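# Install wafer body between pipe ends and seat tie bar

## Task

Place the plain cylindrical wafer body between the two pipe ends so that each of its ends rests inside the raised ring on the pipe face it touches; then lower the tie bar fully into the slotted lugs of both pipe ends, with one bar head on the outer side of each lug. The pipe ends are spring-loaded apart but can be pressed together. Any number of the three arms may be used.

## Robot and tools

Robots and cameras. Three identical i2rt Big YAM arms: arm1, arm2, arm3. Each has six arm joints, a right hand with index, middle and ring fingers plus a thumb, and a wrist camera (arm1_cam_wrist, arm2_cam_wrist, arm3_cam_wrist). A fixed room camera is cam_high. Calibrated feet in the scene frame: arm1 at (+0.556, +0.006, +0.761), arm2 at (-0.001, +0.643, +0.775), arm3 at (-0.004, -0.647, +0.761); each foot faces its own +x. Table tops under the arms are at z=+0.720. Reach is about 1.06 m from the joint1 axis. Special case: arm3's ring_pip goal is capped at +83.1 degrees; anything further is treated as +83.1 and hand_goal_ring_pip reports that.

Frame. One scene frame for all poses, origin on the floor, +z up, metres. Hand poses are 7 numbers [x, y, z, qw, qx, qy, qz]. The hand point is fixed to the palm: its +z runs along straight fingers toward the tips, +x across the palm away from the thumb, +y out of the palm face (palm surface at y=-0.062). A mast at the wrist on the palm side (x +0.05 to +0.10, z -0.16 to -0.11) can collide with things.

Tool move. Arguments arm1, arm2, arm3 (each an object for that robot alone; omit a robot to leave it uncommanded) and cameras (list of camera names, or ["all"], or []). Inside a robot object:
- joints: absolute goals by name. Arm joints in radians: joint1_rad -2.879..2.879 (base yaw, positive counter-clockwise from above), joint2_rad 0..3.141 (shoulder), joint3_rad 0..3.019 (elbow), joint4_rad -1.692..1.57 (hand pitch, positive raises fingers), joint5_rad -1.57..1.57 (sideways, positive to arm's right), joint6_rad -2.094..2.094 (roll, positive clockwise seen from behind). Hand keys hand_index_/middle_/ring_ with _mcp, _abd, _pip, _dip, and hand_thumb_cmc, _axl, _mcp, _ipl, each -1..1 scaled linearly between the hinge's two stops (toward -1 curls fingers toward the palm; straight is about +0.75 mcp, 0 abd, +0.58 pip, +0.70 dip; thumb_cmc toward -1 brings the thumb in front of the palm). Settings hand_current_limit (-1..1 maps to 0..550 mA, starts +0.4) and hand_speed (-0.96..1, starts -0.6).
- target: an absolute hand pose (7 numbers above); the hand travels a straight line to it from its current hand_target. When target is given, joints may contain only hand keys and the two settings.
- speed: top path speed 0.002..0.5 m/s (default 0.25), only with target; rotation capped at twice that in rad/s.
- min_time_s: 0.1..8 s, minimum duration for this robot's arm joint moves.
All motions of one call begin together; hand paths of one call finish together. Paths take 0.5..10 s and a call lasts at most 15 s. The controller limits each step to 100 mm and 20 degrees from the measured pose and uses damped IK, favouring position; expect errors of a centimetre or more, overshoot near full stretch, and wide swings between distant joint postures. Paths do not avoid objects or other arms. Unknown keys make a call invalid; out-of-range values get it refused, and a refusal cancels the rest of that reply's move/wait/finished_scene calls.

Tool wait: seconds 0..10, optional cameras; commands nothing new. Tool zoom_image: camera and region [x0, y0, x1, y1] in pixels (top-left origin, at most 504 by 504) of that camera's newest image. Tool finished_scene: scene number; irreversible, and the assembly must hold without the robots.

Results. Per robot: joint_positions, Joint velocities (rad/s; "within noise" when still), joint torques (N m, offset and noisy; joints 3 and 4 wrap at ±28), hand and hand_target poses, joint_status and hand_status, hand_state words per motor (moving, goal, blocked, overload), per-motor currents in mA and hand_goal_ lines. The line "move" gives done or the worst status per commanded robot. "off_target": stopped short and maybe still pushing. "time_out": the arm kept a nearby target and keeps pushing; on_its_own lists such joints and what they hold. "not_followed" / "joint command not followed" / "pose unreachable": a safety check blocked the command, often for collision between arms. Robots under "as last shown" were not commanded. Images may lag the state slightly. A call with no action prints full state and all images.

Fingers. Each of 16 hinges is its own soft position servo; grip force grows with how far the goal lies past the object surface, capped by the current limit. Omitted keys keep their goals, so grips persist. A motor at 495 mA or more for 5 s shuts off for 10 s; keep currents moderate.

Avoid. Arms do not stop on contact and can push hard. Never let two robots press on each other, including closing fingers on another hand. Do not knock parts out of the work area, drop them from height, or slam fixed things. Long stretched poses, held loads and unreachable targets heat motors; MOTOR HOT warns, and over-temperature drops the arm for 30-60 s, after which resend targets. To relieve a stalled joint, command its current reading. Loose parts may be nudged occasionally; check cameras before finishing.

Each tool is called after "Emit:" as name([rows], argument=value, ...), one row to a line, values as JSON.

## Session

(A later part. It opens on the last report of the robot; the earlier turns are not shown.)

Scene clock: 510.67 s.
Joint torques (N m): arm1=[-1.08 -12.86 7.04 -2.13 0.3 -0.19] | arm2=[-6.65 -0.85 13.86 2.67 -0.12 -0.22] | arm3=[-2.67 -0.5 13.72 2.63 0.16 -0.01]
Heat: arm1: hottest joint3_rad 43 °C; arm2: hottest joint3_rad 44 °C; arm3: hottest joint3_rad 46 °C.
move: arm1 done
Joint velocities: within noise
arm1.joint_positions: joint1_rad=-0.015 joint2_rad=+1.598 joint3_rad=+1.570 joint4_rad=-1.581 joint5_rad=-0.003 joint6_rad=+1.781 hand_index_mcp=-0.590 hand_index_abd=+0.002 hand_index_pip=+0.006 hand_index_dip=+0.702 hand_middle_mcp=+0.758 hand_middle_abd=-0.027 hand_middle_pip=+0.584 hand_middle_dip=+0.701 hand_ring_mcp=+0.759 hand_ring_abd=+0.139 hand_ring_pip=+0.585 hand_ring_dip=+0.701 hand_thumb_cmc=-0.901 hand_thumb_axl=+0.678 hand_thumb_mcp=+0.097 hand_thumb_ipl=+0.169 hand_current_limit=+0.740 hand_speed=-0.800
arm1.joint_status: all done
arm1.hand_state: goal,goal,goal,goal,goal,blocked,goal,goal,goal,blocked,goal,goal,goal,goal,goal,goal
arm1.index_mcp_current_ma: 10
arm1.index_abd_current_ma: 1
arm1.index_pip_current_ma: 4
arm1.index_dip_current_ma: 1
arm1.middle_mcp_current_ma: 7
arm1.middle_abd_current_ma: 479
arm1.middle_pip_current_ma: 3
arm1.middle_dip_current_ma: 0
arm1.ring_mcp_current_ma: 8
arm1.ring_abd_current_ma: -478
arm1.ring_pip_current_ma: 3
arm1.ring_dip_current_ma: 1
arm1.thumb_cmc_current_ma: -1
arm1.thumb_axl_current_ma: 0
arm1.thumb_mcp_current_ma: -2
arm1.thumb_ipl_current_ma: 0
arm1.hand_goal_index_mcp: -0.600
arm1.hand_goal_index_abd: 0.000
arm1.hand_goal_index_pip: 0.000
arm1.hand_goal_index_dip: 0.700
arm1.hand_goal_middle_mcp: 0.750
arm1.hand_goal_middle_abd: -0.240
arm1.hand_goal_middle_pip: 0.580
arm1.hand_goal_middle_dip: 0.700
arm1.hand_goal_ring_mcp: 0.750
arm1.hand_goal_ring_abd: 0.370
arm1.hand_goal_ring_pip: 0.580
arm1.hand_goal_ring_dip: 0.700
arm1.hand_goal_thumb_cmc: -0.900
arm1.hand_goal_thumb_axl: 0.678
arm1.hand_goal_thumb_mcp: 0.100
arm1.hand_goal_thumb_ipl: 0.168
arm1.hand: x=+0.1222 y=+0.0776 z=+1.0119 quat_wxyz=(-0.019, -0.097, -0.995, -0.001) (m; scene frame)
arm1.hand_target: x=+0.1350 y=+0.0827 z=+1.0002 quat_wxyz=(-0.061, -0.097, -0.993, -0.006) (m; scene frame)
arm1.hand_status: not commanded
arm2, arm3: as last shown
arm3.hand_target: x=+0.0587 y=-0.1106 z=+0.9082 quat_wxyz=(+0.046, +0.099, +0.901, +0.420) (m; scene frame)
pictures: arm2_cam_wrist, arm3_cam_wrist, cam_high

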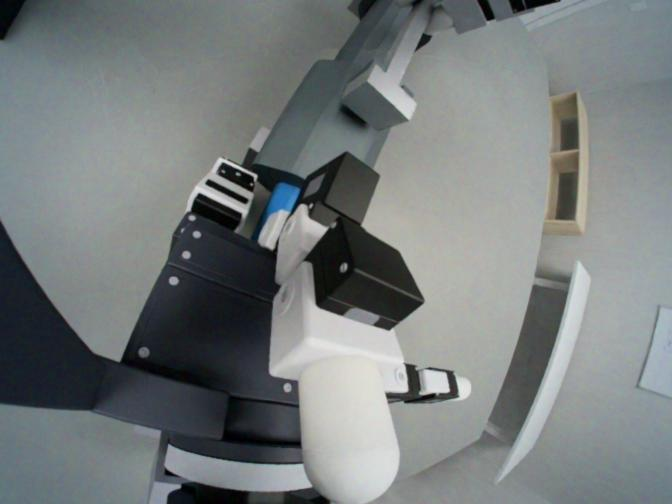

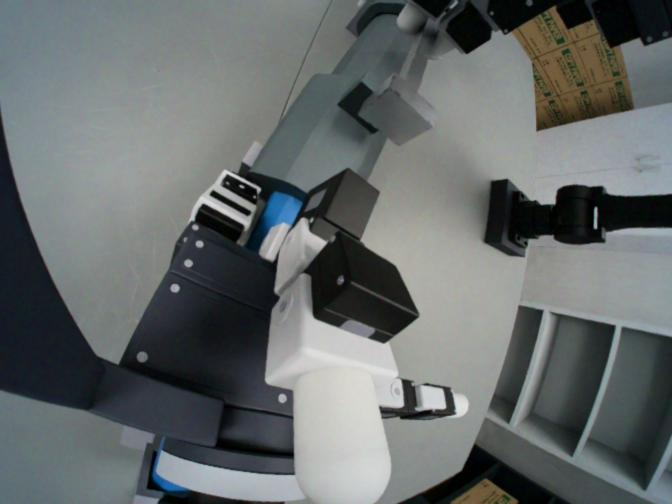

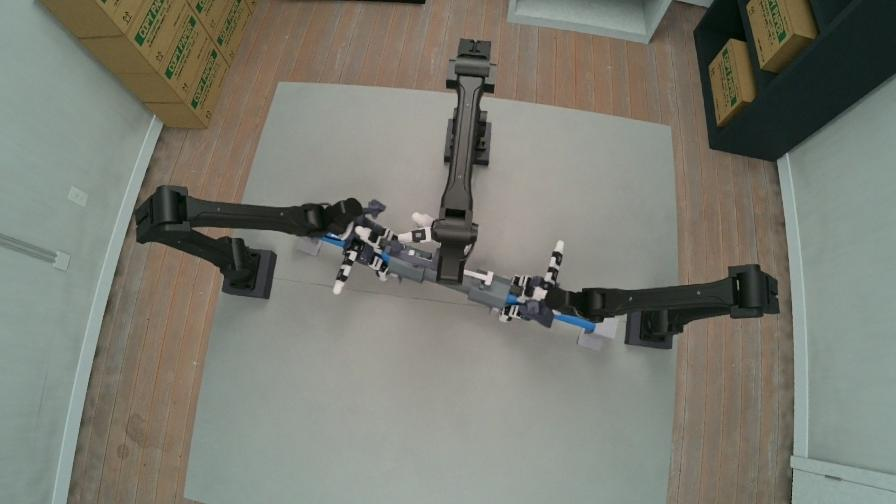

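Emit:
move(arm1={"joints": {"joint4_rad": -1.515}, "min_time_s": 1}, cameras=["cam_high"])

Emit:
zoom_image(camera="cam_high", region=[392, 230, 512, 310])

Scene clock: 514.90 s.
Joint torques (N m): arm1=[-1.14 -12.57 8.25 0.83 0.26 -0.2] | arm2=[-6.59 -0.85 13.85 2.67 -0.12 -0.23] | arm3=[-2.55 -0.56 13.9 2.39 0.11 -0.06]
Heat: arm1: hottest joint3_rad 42 °C; arm2: hottest joint3_rad 44 °C; arm3: hottest joint3_rad 46 °C.
move: arm1 done
Joint velocities: within noise
arm1.joint_positions: joint1_rad=-0.015 joint2_rad=+1.599 joint3_rad=+1.554 joint4_rad=-1.533 joint5_rad=-0.002 joint6_rad=+1.781 hand_index_mcp=-0.590 hand_index_abd=+0.002 hand_index_pip=+0.006 hand_index_dip=+0.702 hand_middle_mcp=+0.752 hand_middle_abd=-0.027 hand_middle_pip=+0.583 hand_middle_dip=+0.701 hand_ring_mcp=+0.750 hand_ring_abd=+0.139 hand_ring_pip=+0.581 hand_ring_dip=+0.701 hand_thumb_cmc=-0.901 hand_thumb_axl=+0.678 hand_thumb_mcp=+0.097 hand_thumb_ipl=+0.169 hand_current_limit=+0.740 hand_speed=-0.800
arm1.joint_status: all done
arm1.hand_state: goal,goal,goal,goal,goal,blocked,goal,goal,goal,blocked,goal,goal,goal,goal,goal,goal
arm1.index_mcp_current_ma: 11
arm1.index_abd_current_ma: 1
arm1.index_pip_current_ma: 4
arm1.index_dip_current_ma: 1
arm1.middle_mcp_current_ma: 1
arm1.middle_abd_current_ma: 479
arm1.middle_pip_current_ma: 1
arm1.middle_dip_current_ma: 0
arm1.ring_mcp_current_ma: 0
arm1.ring_abd_current_ma: -478
arm1.ring_pip_current_ma: 0
arm1.ring_dip_current_ma: 1
arm1.thumb_cmc_current_ma: -1
arm1.thumb_axl_current_ma: 0
arm1.thumb_mcp_current_ma: -2
arm1.thumb_ipl_current_ma: 0
arm1.hand_goal_index_mcp: -0.600
arm1.hand_goal_index_abd: 0.000
arm1.hand_goal_index_pip: 0.000
arm1.hand_goal_index_dip: 0.700
arm1.hand_goal_middle_mcp: 0.750
arm1.hand_goal_middle_abd: -0.240
arm1.hand_goal_middle_pip: 0.580
arm1.hand_goal_middle_dip: 0.700
arm1.hand_goal_ring_mcp: 0.750
arm1.hand_goal_ring_abd: 0.370
arm1.hand_goal_ring_pip: 0.580
arm1.hand_goal_ring_dip: 0.700
arm1.hand_goal_thumb_cmc: -0.900
arm1.hand_goal_thumb_axl: 0.678
arm1.hand_goal_thumb_mcp: 0.100
arm1.hand_goal_thumb_ipl: 0.168
arm1.hand: x=+0.1144 y=+0.0776 z=+1.0043 quat_wxyz=(-0.004, -0.097, -0.995, +0.001) (m; scene frame)
arm1.hand_target: x=+0.1081 y=+0.0825 z=+0.9941 quat_wxyz=(-0.006, -0.097, -0.995, +0.000) (m; scene frame)
arm1.hand_status: not commanded
arm2, arm3: as last shown
arm2.joint_positions: joint1_rad=+0.382 joint2_rad=+1.446 joint3_rad=+0.625 joint4_rad=+0.007 joint5_rad=+0.450 joint6_rad=+0.411 hand_index_mcp=+1.001 hand_index_abd=+0.170 hand_index_pip=+0.997 hand_index_dip=+0.997 hand_middle_mcp=-0.998 hand_middle_abd=+0.001 hand_middle_pip=+0.001 hand_middle_dip=+0.696 hand_ring_mcp=+1.000 hand_ring_abd=-0.160 hand_ring_pip=+0.997 hand_ring_dip=+0.997 hand_thumb_cmc=+0.721 hand_thumb_axl=+0.677 hand_thumb_mcp=+0.224 hand_thumb_ipl=+0.168 hand_current_limit=+0.400 hand_speed=-0.600
arm2.hand: x=+0.0818 y=+0.1407 z=+0.9107 quat_wxyz=(+0.416, +0.905, -0.083, -0.043) (m; scene frame)
arm2.hand_target: x=+0.0693 y=+0.1060 z=+0.9086 quat_wxyz=(+0.420, +0.901, -0.099, -0.046) (m; scene frame)
arm3.hand: x=+0.0426 y=-0.1448 z=+0.9098 quat_wxyz=(+0.041, +0.085, +0.904, +0.418) (m; scene frame)
pictures: cam_high

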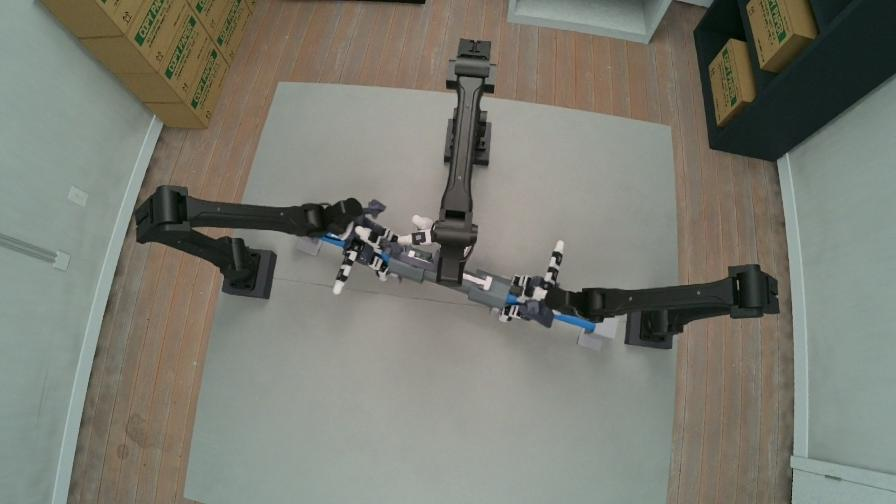

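Scaled by 4.200 from the camera's 896x504 image, which has a finer 1280x720 frame.

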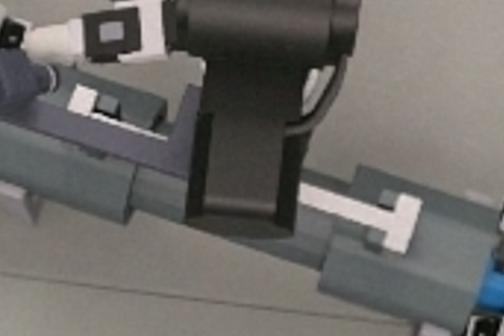

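Emit:
zoom_image(camera="cam_high", region=[400, 240, 440, 270])

Emit:
zoom_image(camera="cam_high", region=[460, 265, 500, 295])

Scaled by 12.600 from the camera's 896x504 image, which has a finer 1280x720 frame.

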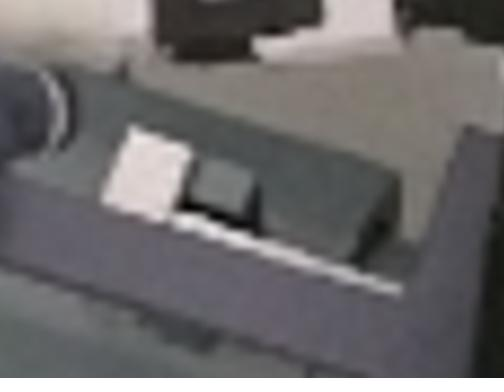

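Scaled by 12.600 from the camera's 896x504 image, which has a finer 1280x720 frame.

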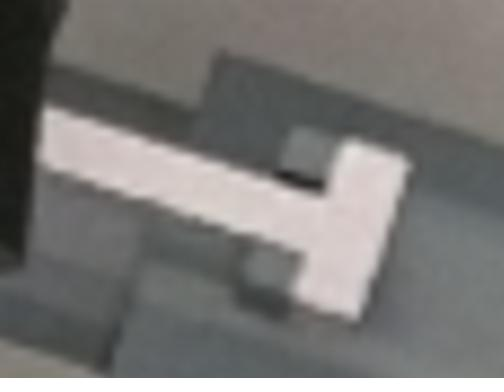

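Emit:
move(cameras=["all"])

Emit:
zoom_image(camera="arm2_cam_wrist", region=[330, 30, 450, 120])

Emit:
zoom_image(camera="arm3_cam_wrist", region=[330, 30, 450, 150])

Emit:
zoom_image(camera="arm1_cam_wrist", region=[300, 0, 460, 120])

Scene clock: 522.17 s.
Joint torques (N m): arm1=[-1.03 -13.04 8.2 0.85 0.26 -0.2] | arm2=[-6.65 -0.85 13.86 2.69 -0.12 -0.23] | arm3=[-1.55 -0.09 13.71 2.41 0.15 -0.07]
Heat: arm1: hottest joint3_rad 41 °C; arm2: hottest joint3_rad 45 °C; arm3: hottest joint3_rad 47 °C.
Joint velocities: within noise
arm1.joint_positions: joint1_rad=-0.015 joint2_rad=+1.599 joint3_rad=+1.554 joint4_rad=-1.533 joint5_rad=-0.002 joint6_rad=+1.781 hand_index_mcp=-0.590 hand_index_abd=+0.002 hand_index_pip=+0.006 hand_index_dip=+0.702 hand_middle_mcp=+0.752 hand_middle_abd=-0.027 hand_middle_pip=+0.583 hand_middle_dip=+0.701 hand_ring_mcp=+0.750 hand_ring_abd=+0.139 hand_ring_pip=+0.581 hand_ring_dip=+0.701 hand_thumb_cmc=-0.901 hand_thumb_axl=+0.678 hand_thumb_mcp=+0.097 hand_thumb_ipl=+0.169 hand_current_limit=+0.740 hand_speed=-0.800
arm1.joint_status: all done
arm1.hand_state: goal,goal,goal,goal,goal,blocked,goal,goal,goal,blocked,goal,goal,goal,goal,goal,goal
arm1.index_mcp_current_ma: 11
arm1.index_abd_current_ma: 1
arm1.index_pip_current_ma: 4
arm1.index_dip_current_ma: 1
arm1.middle_mcp_current_ma: 1
arm1.middle_abd_current_ma: 478
arm1.middle_pip_current_ma: 1
arm1.middle_dip_current_ma: 0
arm1.ring_mcp_current_ma: 0
arm1.ring_abd_current_ma: -478
arm1.ring_pip_current_ma: 0
arm1.ring_dip_current_ma: 1
arm1.thumb_cmc_current_ma: -1
arm1.thumb_axl_current_ma: 0
arm1.thumb_mcp_current_ma: -2
arm1.thumb_ipl_current_ma: 0
arm1.hand_goal_index_mcp: -0.600
arm1.hand_goal_index_abd: 0.000
arm1.hand_goal_index_pip: 0.000
arm1.hand_goal_index_dip: 0.700
arm1.hand_goal_middle_mcp: 0.750
arm1.hand_goal_middle_abd: -0.240
arm1.hand_goal_middle_pip: 0.580
arm1.hand_goal_middle_dip: 0.700
arm1.hand_goal_ring_mcp: 0.750
arm1.hand_goal_ring_abd: 0.370
arm1.hand_goal_ring_pip: 0.580
arm1.hand_goal_ring_dip: 0.700
arm1.hand_goal_thumb_cmc: -0.900
arm1.hand_goal_thumb_axl: 0.678
arm1.hand_goal_thumb_mcp: 0.100
arm1.hand_goal_thumb_ipl: 0.168
arm1.hand: x=+0.1144 y=+0.0776 z=+1.0043 quat_wxyz=(-0.004, -0.097, -0.995, +0.001) (m; scene frame)
arm1.hand_target: x=+0.1081 y=+0.0825 z=+0.9941 quat_wxyz=(-0.006, -0.097, -0.995, +0.000) (m; scene frame)
arm1.hand_status: not commanded
arm2.joint_positions: joint1_rad=+0.382 joint2_rad=+1.446 joint3_rad=+0.625 joint4_rad=+0.007 joint5_rad=+0.450 joint6_rad=+0.411 hand_index_mcp=+1.001 hand_index_abd=+0.170 hand_index_pip=+0.997 hand_index_dip=+0.997 hand_middle_mcp=-0.998 hand_middle_abd=+0.001 hand_middle_pip=+0.001 hand_middle_dip=+0.696 hand_ring_mcp=+1.000 hand_ring_abd=-0.160 hand_ring_pip=+0.997 hand_ring_dip=+0.997 hand_thumb_cmc=+0.721 hand_thumb_axl=+0.677 hand_thumb_mcp=+0.224 hand_thumb_ipl=+0.168 hand_current_limit=+0.400 hand_speed=-0.600
arm2.joint_status: not commanded
arm2.hand_state: goal,goal,goal,goal,goal,goal,goal,goal,goal,goal,goal,goal,goal,goal,goal,goal
arm2.index_mcp_current_ma: 2
arm2.index_abd_current_ma: -1
arm2.index_pip_current_ma: -10
arm2.index_dip_current_ma: -10
arm2.middle_mcp_current_ma: 7
arm2.middle_abd_current_ma: 2
arm2.middle_pip_current_ma: 4
arm2.middle_dip_current_ma: 0
arm2.ring_mcp_current_ma: 1
arm2.ring_abd_current_ma: 33
arm2.ring_pip_current_ma: -8
arm2.ring_dip_current_ma: -9
arm2.thumb_cmc_current_ma: 23
arm2.thumb_axl_current_ma: -2
arm2.thumb_mcp_current_ma: -7
arm2.thumb_ipl_current_ma: -1
arm2.hand_goal_index_mcp: 1.000
arm2.hand_goal_index_abd: 0.170
arm2.hand_goal_index_pip: 1.000
arm2.hand_goal_index_dip: 1.000
arm2.hand_goal_middle_mcp: -1.000
arm2.hand_goal_middle_abd: 0.000
arm2.hand_goal_middle_pip: 0.000
arm2.hand_goal_middle_dip: 0.696
arm2.hand_goal_ring_mcp: 1.000
arm2.hand_goal_ring_abd: -0.170
arm2.hand_goal_ring_pip: 1.000
arm2.hand_goal_ring_dip: 1.000
arm2.hand_goal_thumb_cmc: 0.714
arm2.hand_goal_thumb_axl: 0.678
arm2.hand_goal_thumb_mcp: 0.226
arm2.hand_goal_thumb_ipl: 0.168
arm2.hand: x=+0.0818 y=+0.1407 z=+0.9107 quat_wxyz=(+0.416, +0.905, -0.083, -0.043) (m; scene frame)
arm2.hand_target: x=+0.0693 y=+0.1060 z=+0.9086 quat_wxyz=(+0.420, +0.901, -0.099, -0.046) (m; scene frame)
arm2.hand_status: not commanded
arm3.joint_positions: joint1_rad=+0.074 joint2_rad=+1.333 joint3_rad=+0.544 joint4_rad=+0.067 joint5_rad=+0.167 joint6_rad=+0.148 hand_index_mcp=+1.000 hand_index_abd=+0.169 hand_index_pip=+0.997 hand_index_dip=+0.997 hand_middle_mcp=-0.997 hand_middle_abd=+0.001 hand_middle_pip=+0.002 hand_middle_dip=+0.696 hand_ring_mcp=+1.001 hand_ring_abd=-0.154 hand_ring_pip=+0.997 hand_ring_dip=+0.997 hand_thumb_cmc=+0.721 hand_thumb_axl=+0.677 hand_thumb_mcp=+0.224 hand_thumb_ipl=+0.168 hand_current_limit=+0.400 hand_speed=-0.600
arm3.joint_status: not commanded
arm3.hand_state: goal,goal,goal,goal,goal,goal,goal,goal,goal,goal,goal,goal,goal,goal,goal,goal
arm3.index_mcp_current_ma: 0
arm3.index_abd_current_ma: 0
arm3.index_pip_current_ma: 0
arm3.index_dip_current_ma: 0
arm3.middle_mcp_current_ma: 0
arm3.middle_abd_current_ma: 0
arm3.middle_pip_current_ma: 0
arm3.middle_dip_current_ma: 0
arm3.ring_mcp_current_ma: 0
arm3.ring_abd_current_ma: 6
arm3.ring_pip_current_ma: 0
arm3.ring_dip_current_ma: 0
arm3.thumb_cmc_current_ma: 2
arm3.thumb_axl_current_ma: 0
arm3.thumb_mcp_current_ma: 0
arm3.thumb_ipl_current_ma: 0
arm3.hand_goal_index_mcp: 1.000
arm3.hand_goal_index_abd: 0.170
arm3.hand_goal_index_pip: 1.000
arm3.hand_goal_index_dip: 1.000
arm3.hand_goal_middle_mcp: -1.000
arm3.hand_goal_middle_abd: 0.000
arm3.hand_goal_middle_pip: 0.000
arm3.hand_goal_middle_dip: 0.696
arm3.hand_goal_ring_mcp: 1.000
arm3.hand_goal_ring_abd: -0.170
arm3.hand_goal_ring_pip: 1.000
arm3.hand_goal_ring_dip: 1.000
arm3.hand_goal_thumb_cmc: 0.714
arm3.hand_goal_thumb_axl: 0.678
arm3.hand_goal_thumb_mcp: 0.226
arm3.hand_goal_thumb_ipl: 0.168
arm3.hand: x=+0.0426 y=-0.1448 z=+0.9098 quat_wxyz=(+0.041, +0.085, +0.904, +0.418) (m; scene frame)
arm3.hand_target: x=+0.0587 y=-0.1106 z=+0.9082 quat_wxyz=(+0.046, +0.099, +0.901, +0.420) (m; scene frame)
arm3.hand_status: not commanded
pictures: arm1_cam_wrist, arm2_cam_wrist, arm3_cam_wrist, cam_high

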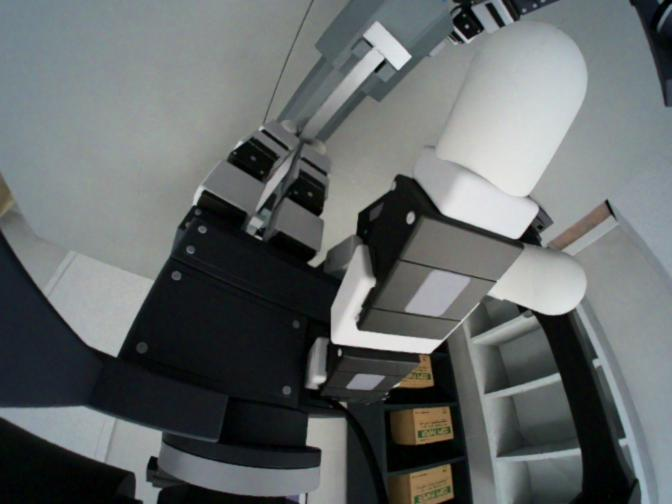

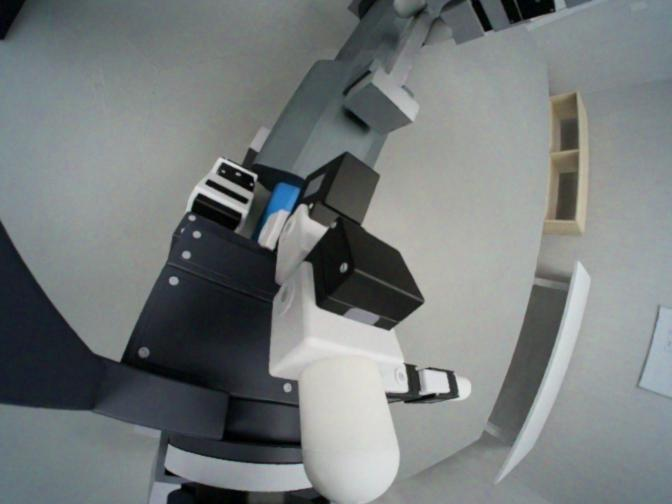

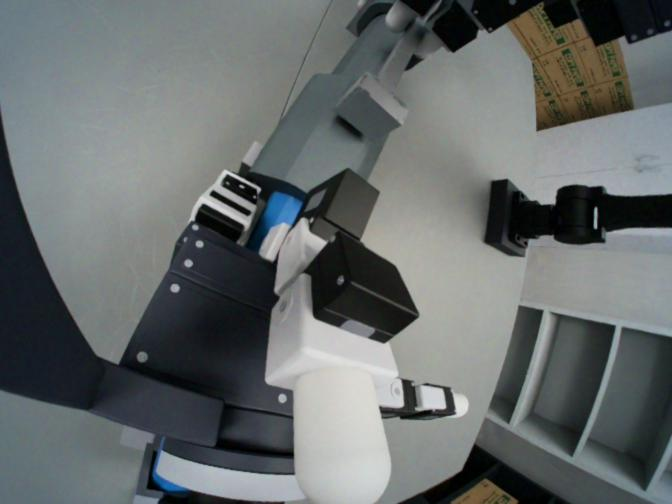

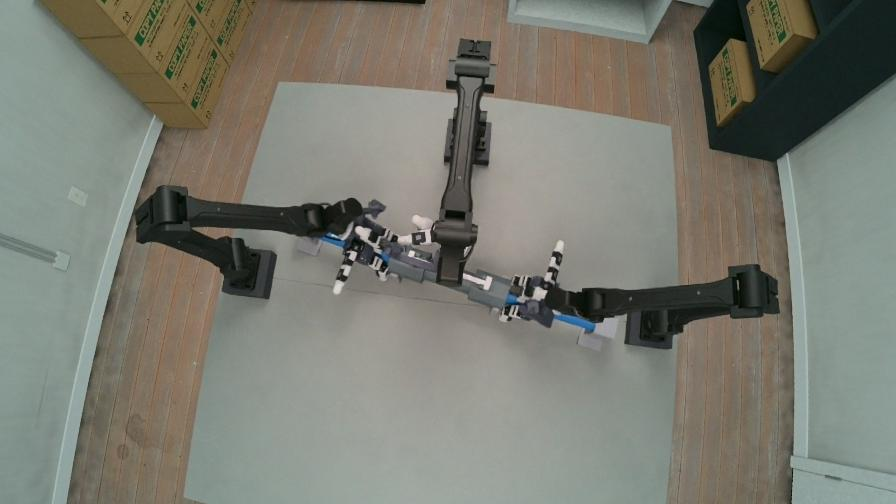

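Scaled by 4.200 from the camera's 672x504 image, which has a finer 960x720 frame.

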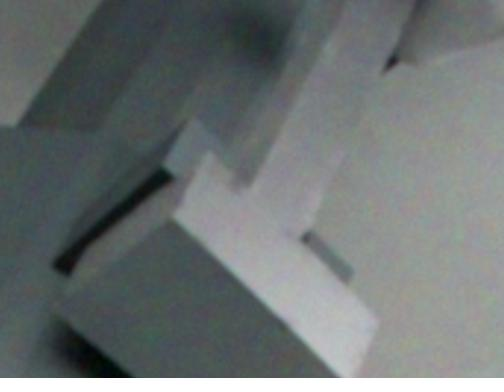

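Scaled by 4.200 from the camera's 672x504 image, which has a finer 960x720 frame.

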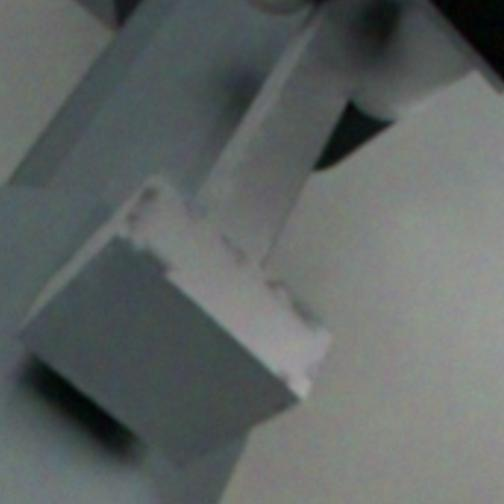

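Scaled by 3.150 from the camera's 672x504 image, which has a finer 960x720 frame.

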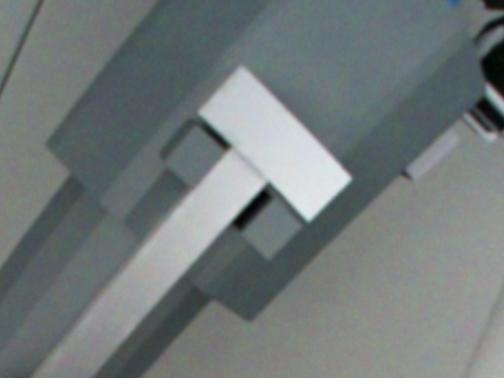

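Emit:
move(arm1={"joints": {"joint2_rad": 1.625}, "min_time_s": 1}, cameras=["all"])

Emit:
zoom_image(camera="cam_high", region=[400, 240, 440, 270])

Emit:
zoom_image(camera="cam_high", region=[460, 265, 500, 295])

Emit:
zoom_image(camera="arm2_cam_wrist", region=[330, 30, 450, 150])

Emit:
zoom_image(camera="arm3_cam_wrist", region=[330, 30, 450, 150])

Emit:
zoom_image(camera="arm1_cam_wrist", region=[300, 0, 460, 120])

Scene clock: 539.97 s.
Joint torques (N m): arm1=[-1.03 -12.63 8.24 0.85 0.26 -0.19] | arm2=[-6.65 -0.91 13.85 2.7 -0.13 -0.23] | arm3=[-2.26 -0.21 13.97 2.59 0.19 -0.05]
Heat: arm1: hottest joint3_rad 39 °C; arm2: hottest joint3_rad 47 °C; arm3: hottest joint3_rad 48 °C.
move: arm1 done
Joint velocities: within noise
arm1.joint_positions: joint1_rad=-0.015 joint2_rad=+1.599 joint3_rad=+1.554 joint4_rad=-1.533 joint5_rad=-0.002 joint6_rad=+1.781 hand_index_mcp=-0.590 hand_index_abd=+0.002 hand_index_pip=+0.006 hand_index_dip=+0.702 hand_middle_mcp=+0.752 hand_middle_abd=-0.027 hand_middle_pip=+0.583 hand_middle_dip=+0.701 hand_ring_mcp=+0.750 hand_ring_abd=+0.139 hand_ring_pip=+0.581 hand_ring_dip=+0.701 hand_thumb_cmc=-0.901 hand_thumb_axl=+0.678 hand_thumb_mcp=+0.097 hand_thumb_ipl=+0.169 hand_current_limit=+0.740 hand_speed=-0.800
arm1.joint_status: all done
arm1.hand_state: goal,goal,goal,goal,goal,blocked,goal,goal,goal,blocked,goal,goal,goal,goal,goal,goal
arm1.index_mcp_current_ma: 11
arm1.index_abd_current_ma: 1
arm1.index_pip_current_ma: 4
arm1.index_dip_current_ma: 1
arm1.middle_mcp_current_ma: 1
arm1.middle_abd_current_ma: 478
arm1.middle_pip_current_ma: 1
arm1.middle_dip_current_ma: 0
arm1.ring_mcp_current_ma: 0
arm1.ring_abd_current_ma: -478
arm1.ring_pip_current_ma: 0
arm1.ring_dip_current_ma: 1
arm1.thumb_cmc_current_ma: -1
arm1.thumb_axl_current_ma: 0
arm1.thumb_mcp_current_ma: -2
arm1.thumb_ipl_current_ma: 0
arm1.hand_goal_index_mcp: -0.600
arm1.hand_goal_index_abd: 0.000
arm1.hand_goal_index_pip: 0.000
arm1.hand_goal_index_dip: 0.700
arm1.hand_goal_middle_mcp: 0.750
arm1.hand_goal_middle_abd: -0.240
arm1.hand_goal_middle_pip: 0.580
arm1.hand_goal_middle_dip: 0.700
arm1.hand_goal_ring_mcp: 0.750
arm1.hand_goal_ring_abd: 0.370
arm1.hand_goal_ring_pip: 0.580
arm1.hand_goal_ring_dip: 0.700
arm1.hand_goal_thumb_cmc: -0.900
arm1.hand_goal_thumb_axl: 0.678
arm1.hand_goal_thumb_mcp: 0.100
arm1.hand_goal_thumb_ipl: 0.168
arm1.hand: x=+0.1144 y=+0.0776 z=+1.0043 quat_wxyz=(-0.004, -0.097, -0.995, +0.001) (m; scene frame)
arm1.hand_target: x=+0.1076 y=+0.0825 z=+0.9920 quat_wxyz=(-0.008, -0.097, -0.995, -0.001) (m; scene frame)
arm1.hand_status: not commanded
arm2, arm3: as last shown
pictures: arm1_cam_wrist, arm2_cam_wrist, arm3_cam_wrist, cam_high

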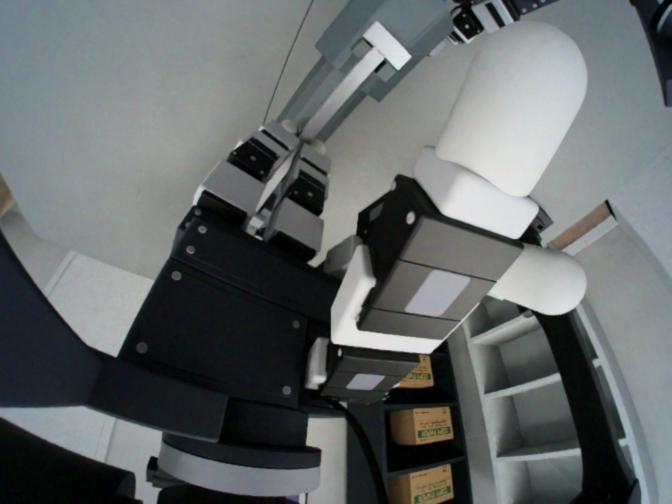

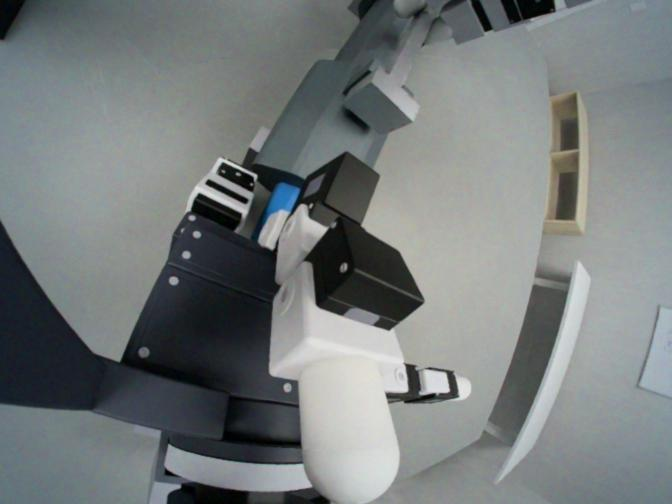

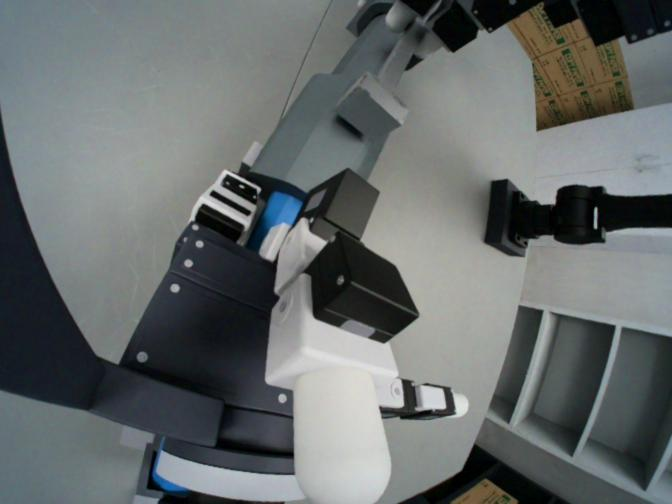

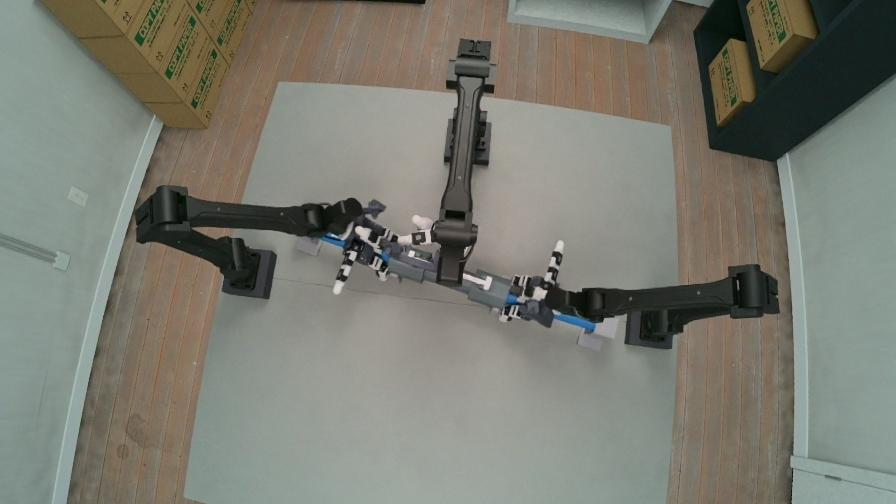

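Scaled by 12.600 from the camera's 896x504 image, which has a finer 1280x720 frame.

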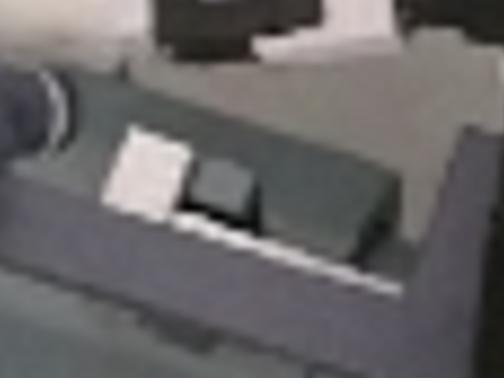

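Scaled by 12.600 from the camera's 896x504 image, which has a finer 1280x720 frame.

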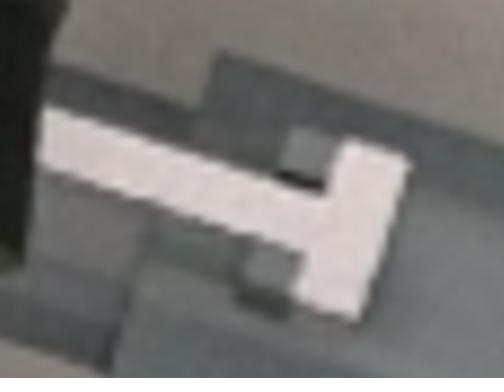

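Scaled by 4.200 from the camera's 672x504 image, which has a finer 960x720 frame.

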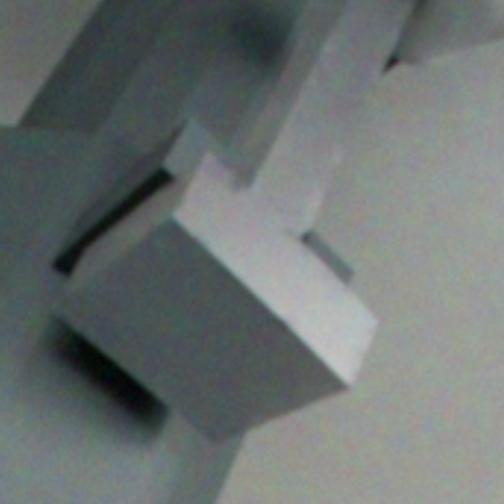

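Scaled by 4.200 from the camera's 672x504 image, which has a finer 960x720 frame.

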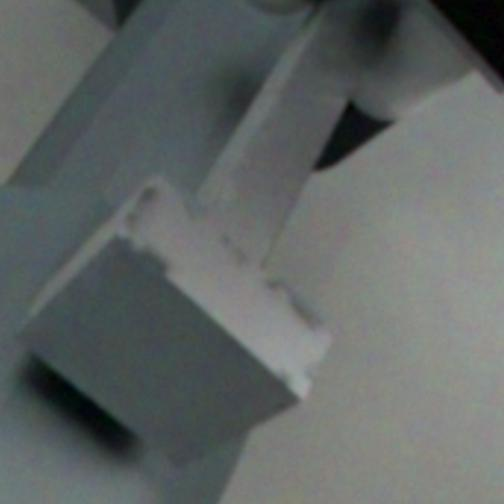

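Scaled by 3.150 from the camera's 672x504 image, which has a finer 960x720 frame.

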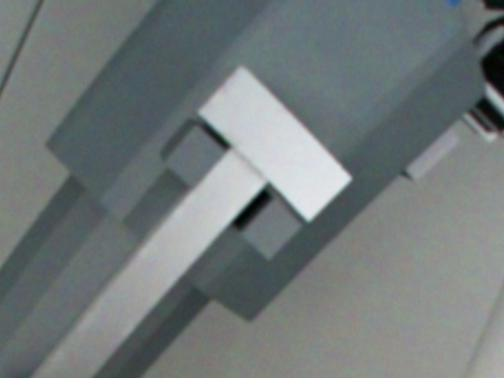

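Emit:
move(arm1={"joints": {"joint2_rad": 1.65}, "min_time_s": 1}, cameras=["all"])

Emit:
zoom_image(camera="cam_high", region=[460, 265, 500, 295])

Emit:
zoom_image(camera="arm2_cam_wrist", region=[330, 30, 450, 150])

Emit:
zoom_image(camera="arm1_cam_wrist", region=[300, 0, 460, 120])

Scene clock: 542.23 s.
Joint torques (N m): arm1=[-1.08 -10.81 8.25 0.83 0.26 -0.19] | arm2=[-6.65 -0.91 13.87 2.69 -0.13 -0.23] | arm3=[-2.49 -0.21 13.87 2.48 0.18 -0.07]
Heat: arm1: hottest joint3_rad 39 °C; arm2: hottest joint3_rad 47 °C; arm3: hottest joint3_rad 48 °C.
move: arm1 done
Joint velocities: within noise
arm1.joint_positions: joint1_rad=-0.015 joint2_rad=+1.602 joint3_rad=+1.554 joint4_rad=-1.533 joint5_rad=-0.002 joint6_rad=+1.781 hand_index_mcp=-0.590 hand_index_abd=+0.002 hand_index_pip=+0.006 hand_index_dip=+0.702 hand_middle_mcp=+0.752 hand_middle_abd=-0.027 hand_middle_pip=+0.583 hand_middle_dip=+0.701 hand_ring_mcp=+0.750 hand_ring_abd=+0.139 hand_ring_pip=+0.581 hand_ring_dip=+0.701 hand_thumb_cmc=-0.901 hand_thumb_axl=+0.678 hand_thumb_mcp=+0.097 hand_thumb_ipl=+0.169 hand_current_limit=+0.740 hand_speed=-0.800
arm1.joint_status: all done
arm1.hand_state: goal,goal,goal,goal,goal,blocked,goal,goal,goal,blocked,goal,goal,goal,goal,goal,goal
arm1.index_mcp_current_ma: 11
arm1.index_abd_current_ma: 1
arm1.index_pip_current_ma: 4
arm1.index_dip_current_ma: 1
arm1.middle_mcp_current_ma: 1
arm1.middle_abd_current_ma: 478
arm1.middle_pip_current_ma: 1
arm1.middle_dip_current_ma: 0
arm1.ring_mcp_current_ma: 0
arm1.ring_abd_current_ma: -478
arm1.ring_pip_current_ma: 0
arm1.ring_dip_current_ma: 1
arm1.thumb_cmc_current_ma: -1
arm1.thumb_axl_current_ma: 0
arm1.thumb_mcp_current_ma: -2
arm1.thumb_ipl_current_ma: 0
arm1.hand_goal_index_mcp: -0.600
arm1.hand_goal_index_abd: 0.000
arm1.hand_goal_index_pip: 0.000
arm1.hand_goal_index_dip: 0.700
arm1.hand_goal_middle_mcp: 0.750
arm1.hand_goal_middle_abd: -0.240
arm1.hand_goal_middle_pip: 0.580
arm1.hand_goal_middle_dip: 0.700
arm1.hand_goal_ring_mcp: 0.750
arm1.hand_goal_ring_abd: 0.370
arm1.hand_goal_ring_pip: 0.580
arm1.hand_goal_ring_dip: 0.700
arm1.hand_goal_thumb_cmc: -0.900
arm1.hand_goal_thumb_axl: 0.678
arm1.hand_goal_thumb_mcp: 0.100
arm1.hand_goal_thumb_ipl: 0.168
arm1.hand: x=+0.1141 y=+0.0776 z=+1.0034 quat_wxyz=(-0.005, -0.097, -0.995, +0.001) (m; scene frame)
arm1.hand_target: x=+0.1053 y=+0.0825 z=+0.9813 quat_wxyz=(-0.021, -0.097, -0.995, -0.002) (m; scene frame)
arm1.hand_status: not commanded
arm2, arm3: as last shown
pictures: arm1_cam_wrist, arm2_cam_wrist, arm3_cam_wrist, cam_high

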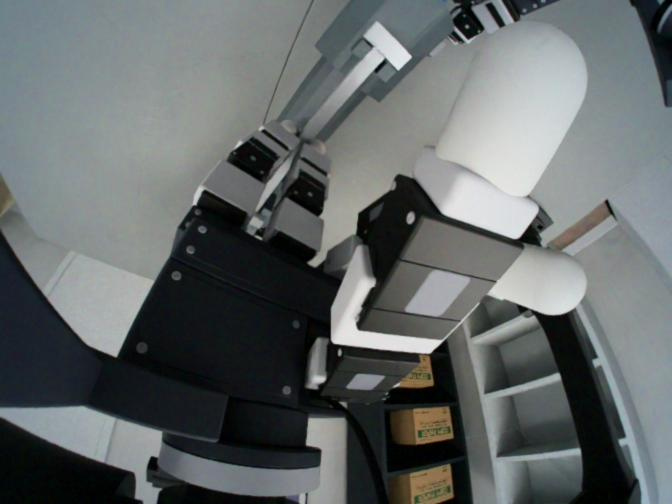

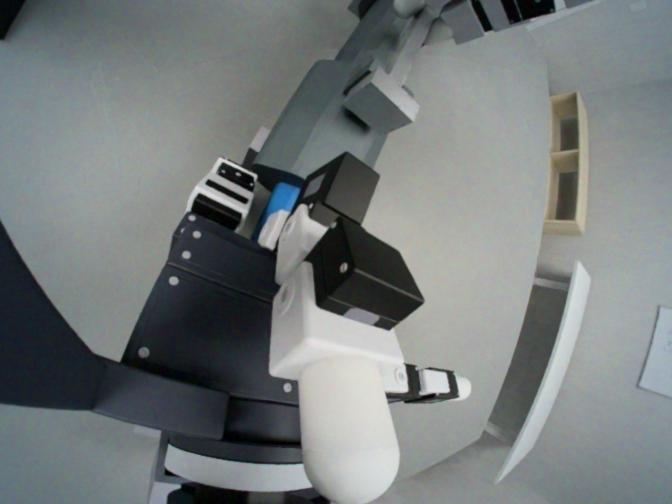

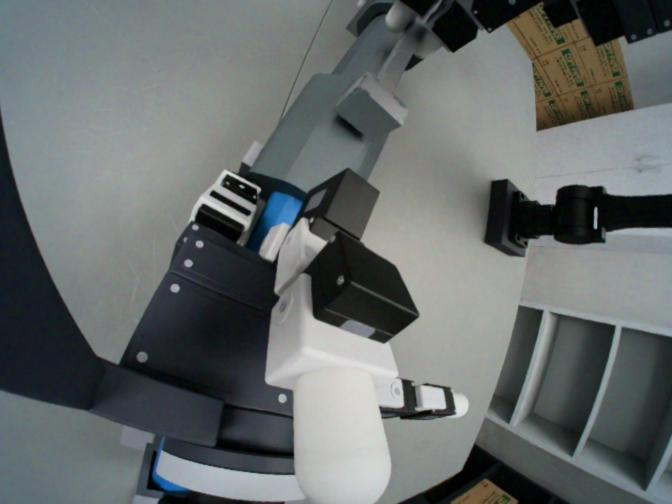

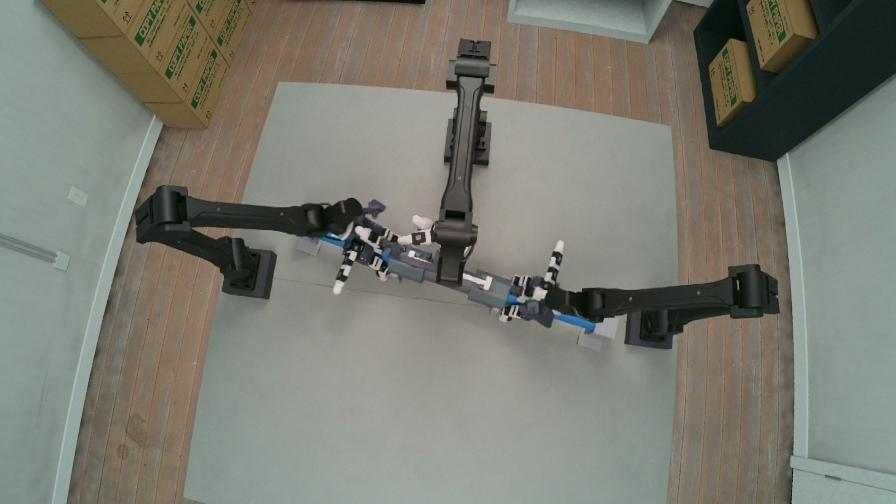

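Scaled by 12.600 from the camera's 896x504 image, which has a finer 1280x720 frame.

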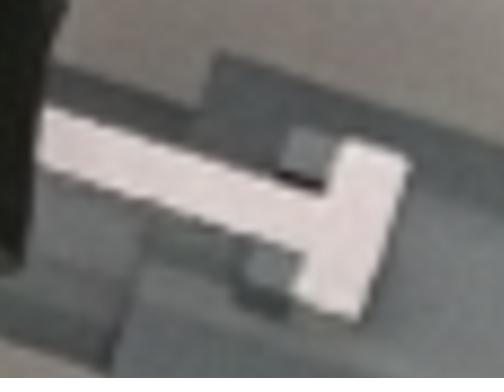

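Scaled by 4.200 from the camera's 672x504 image, which has a finer 960x720 frame.

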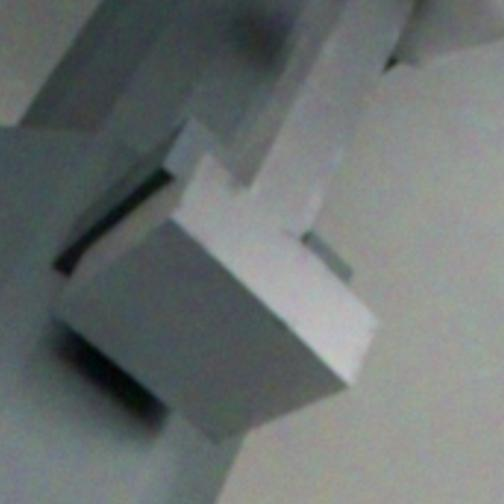

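Scaled by 3.150 from the camera's 672x504 image, which has a finer 960x720 frame.

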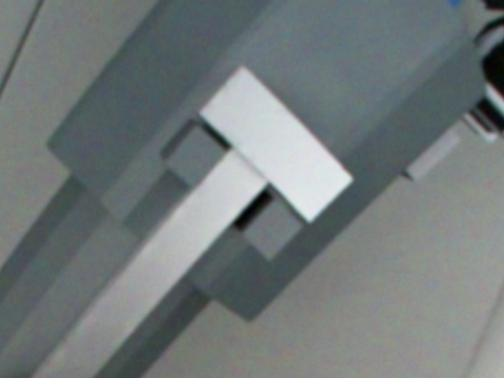

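Emit:
move(arm1={"joints": {"joint2_rad": 1.67}, "min_time_s": 1}, cameras=["all"])

Emit:
zoom_image(camera="arm2_cam_wrist", region=[330, 30, 450, 150])

Emit:
zoom_image(camera="arm1_cam_wrist", region=[300, 0, 460, 120])

Scene clock: 544.43 s.
Joint torques (N m): arm1=[-1.08 -9.76 8.24 0.83 0.26 -0.2] | arm2=[-6.65 -0.85 13.86 2.69 -0.13 -0.23] | arm3=[-2.2 0.03 13.81 2.43 0.16 0]
Heat: arm1: hottest joint3_rad 39 °C; arm2: hottest joint3_rad 47 °C; arm3: hottest joint3_rad 48 °C.
move: arm1 done
Joint velocities: within noise
arm1.joint_positions: joint1_rad=-0.015 joint2_rad=+1.604 joint3_rad=+1.554 joint4_rad=-1.533 joint5_rad=-0.002 joint6_rad=+1.781 hand_index_mcp=-0.590 hand_index_abd=+0.002 hand_index_pip=+0.006 hand_index_dip=+0.702 hand_middle_mcp=+0.752 hand_middle_abd=-0.027 hand_middle_pip=+0.583 hand_middle_dip=+0.701 hand_ring_mcp=+0.749 hand_ring_abd=+0.139 hand_ring_pip=+0.581 hand_ring_dip=+0.701 hand_thumb_cmc=-0.901 hand_thumb_axl=+0.678 hand_thumb_mcp=+0.097 hand_thumb_ipl=+0.169 hand_current_limit=+0.740 hand_speed=-0.800
arm1.joint_status: all done
arm1.hand_state: goal,goal,goal,goal,goal,blocked,goal,goal,goal,blocked,goal,goal,goal,goal,goal,goal
arm1.index_mcp_current_ma: 11
arm1.index_abd_current_ma: 1
arm1.index_pip_current_ma: 4
arm1.index_dip_current_ma: 1
arm1.middle_mcp_current_ma: 1
arm1.middle_abd_current_ma: 479
arm1.middle_pip_current_ma: 1
arm1.middle_dip_current_ma: 0
arm1.ring_mcp_current_ma: 0
arm1.ring_abd_current_ma: -478
arm1.ring_pip_current_ma: 0
arm1.ring_dip_current_ma: 1
arm1.thumb_cmc_current_ma: -1
arm1.thumb_axl_current_ma: 0
arm1.thumb_mcp_current_ma: -2
arm1.thumb_ipl_current_ma: 0
arm1.hand_goal_index_mcp: -0.600
arm1.hand_goal_index_abd: 0.000
arm1.hand_goal_index_pip: 0.000
arm1.hand_goal_index_dip: 0.700
arm1.hand_goal_middle_mcp: 0.750
arm1.hand_goal_middle_abd: -0.240
arm1.hand_goal_middle_pip: 0.580
arm1.hand_goal_middle_dip: 0.700
arm1.hand_goal_ring_mcp: 0.750
arm1.hand_goal_ring_abd: 0.370
arm1.hand_goal_ring_pip: 0.580
arm1.hand_goal_ring_dip: 0.700
arm1.hand_goal_thumb_cmc: -0.900
arm1.hand_goal_thumb_axl: 0.678
arm1.hand_goal_thumb_mcp: 0.100
arm1.hand_goal_thumb_ipl: 0.168
arm1.hand: x=+0.1139 y=+0.0775 z=+1.0024 quat_wxyz=(-0.006, -0.097, -0.995, +0.001) (m; scene frame)
arm1.hand_target: x=+0.1036 y=+0.0825 z=+0.9727 quat_wxyz=(-0.031, -0.097, -0.995, -0.003) (m; scene frame)
arm1.hand_status: not commanded
arm2, arm3: as last shown
pictures: arm1_cam_wrist, arm2_cam_wrist, arm3_cam_wrist, cam_high

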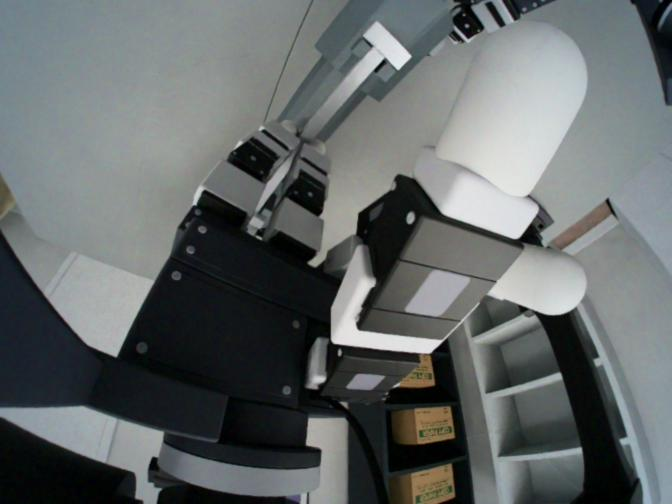

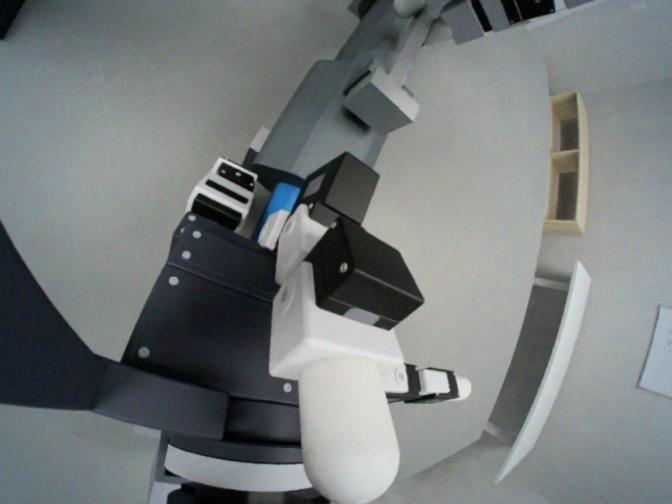

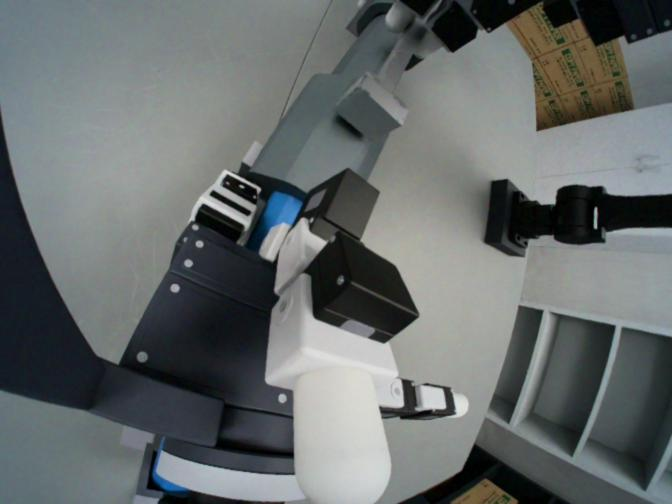

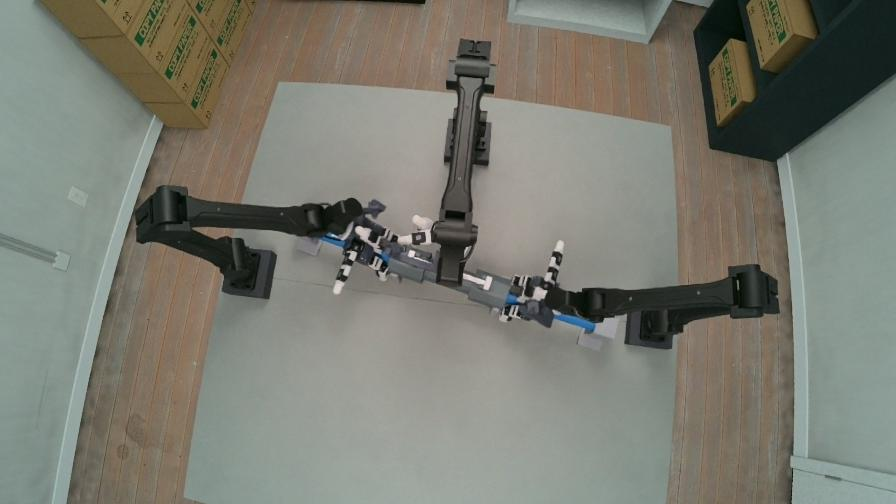

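Scaled by 4.200 from the camera's 672x504 image, which has a finer 960x720 frame.

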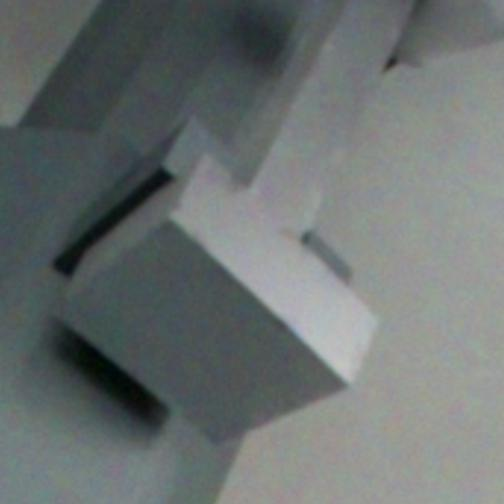

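Scaled by 3.150 from the camera's 672x504 image, which has a finer 960x720 frame.

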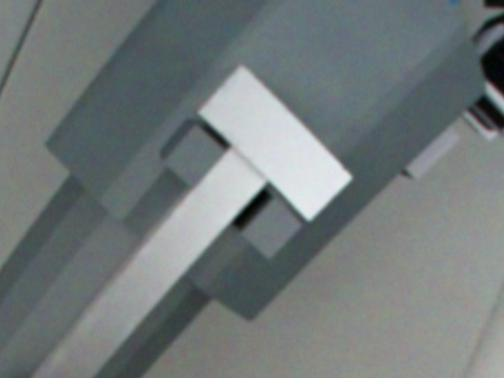

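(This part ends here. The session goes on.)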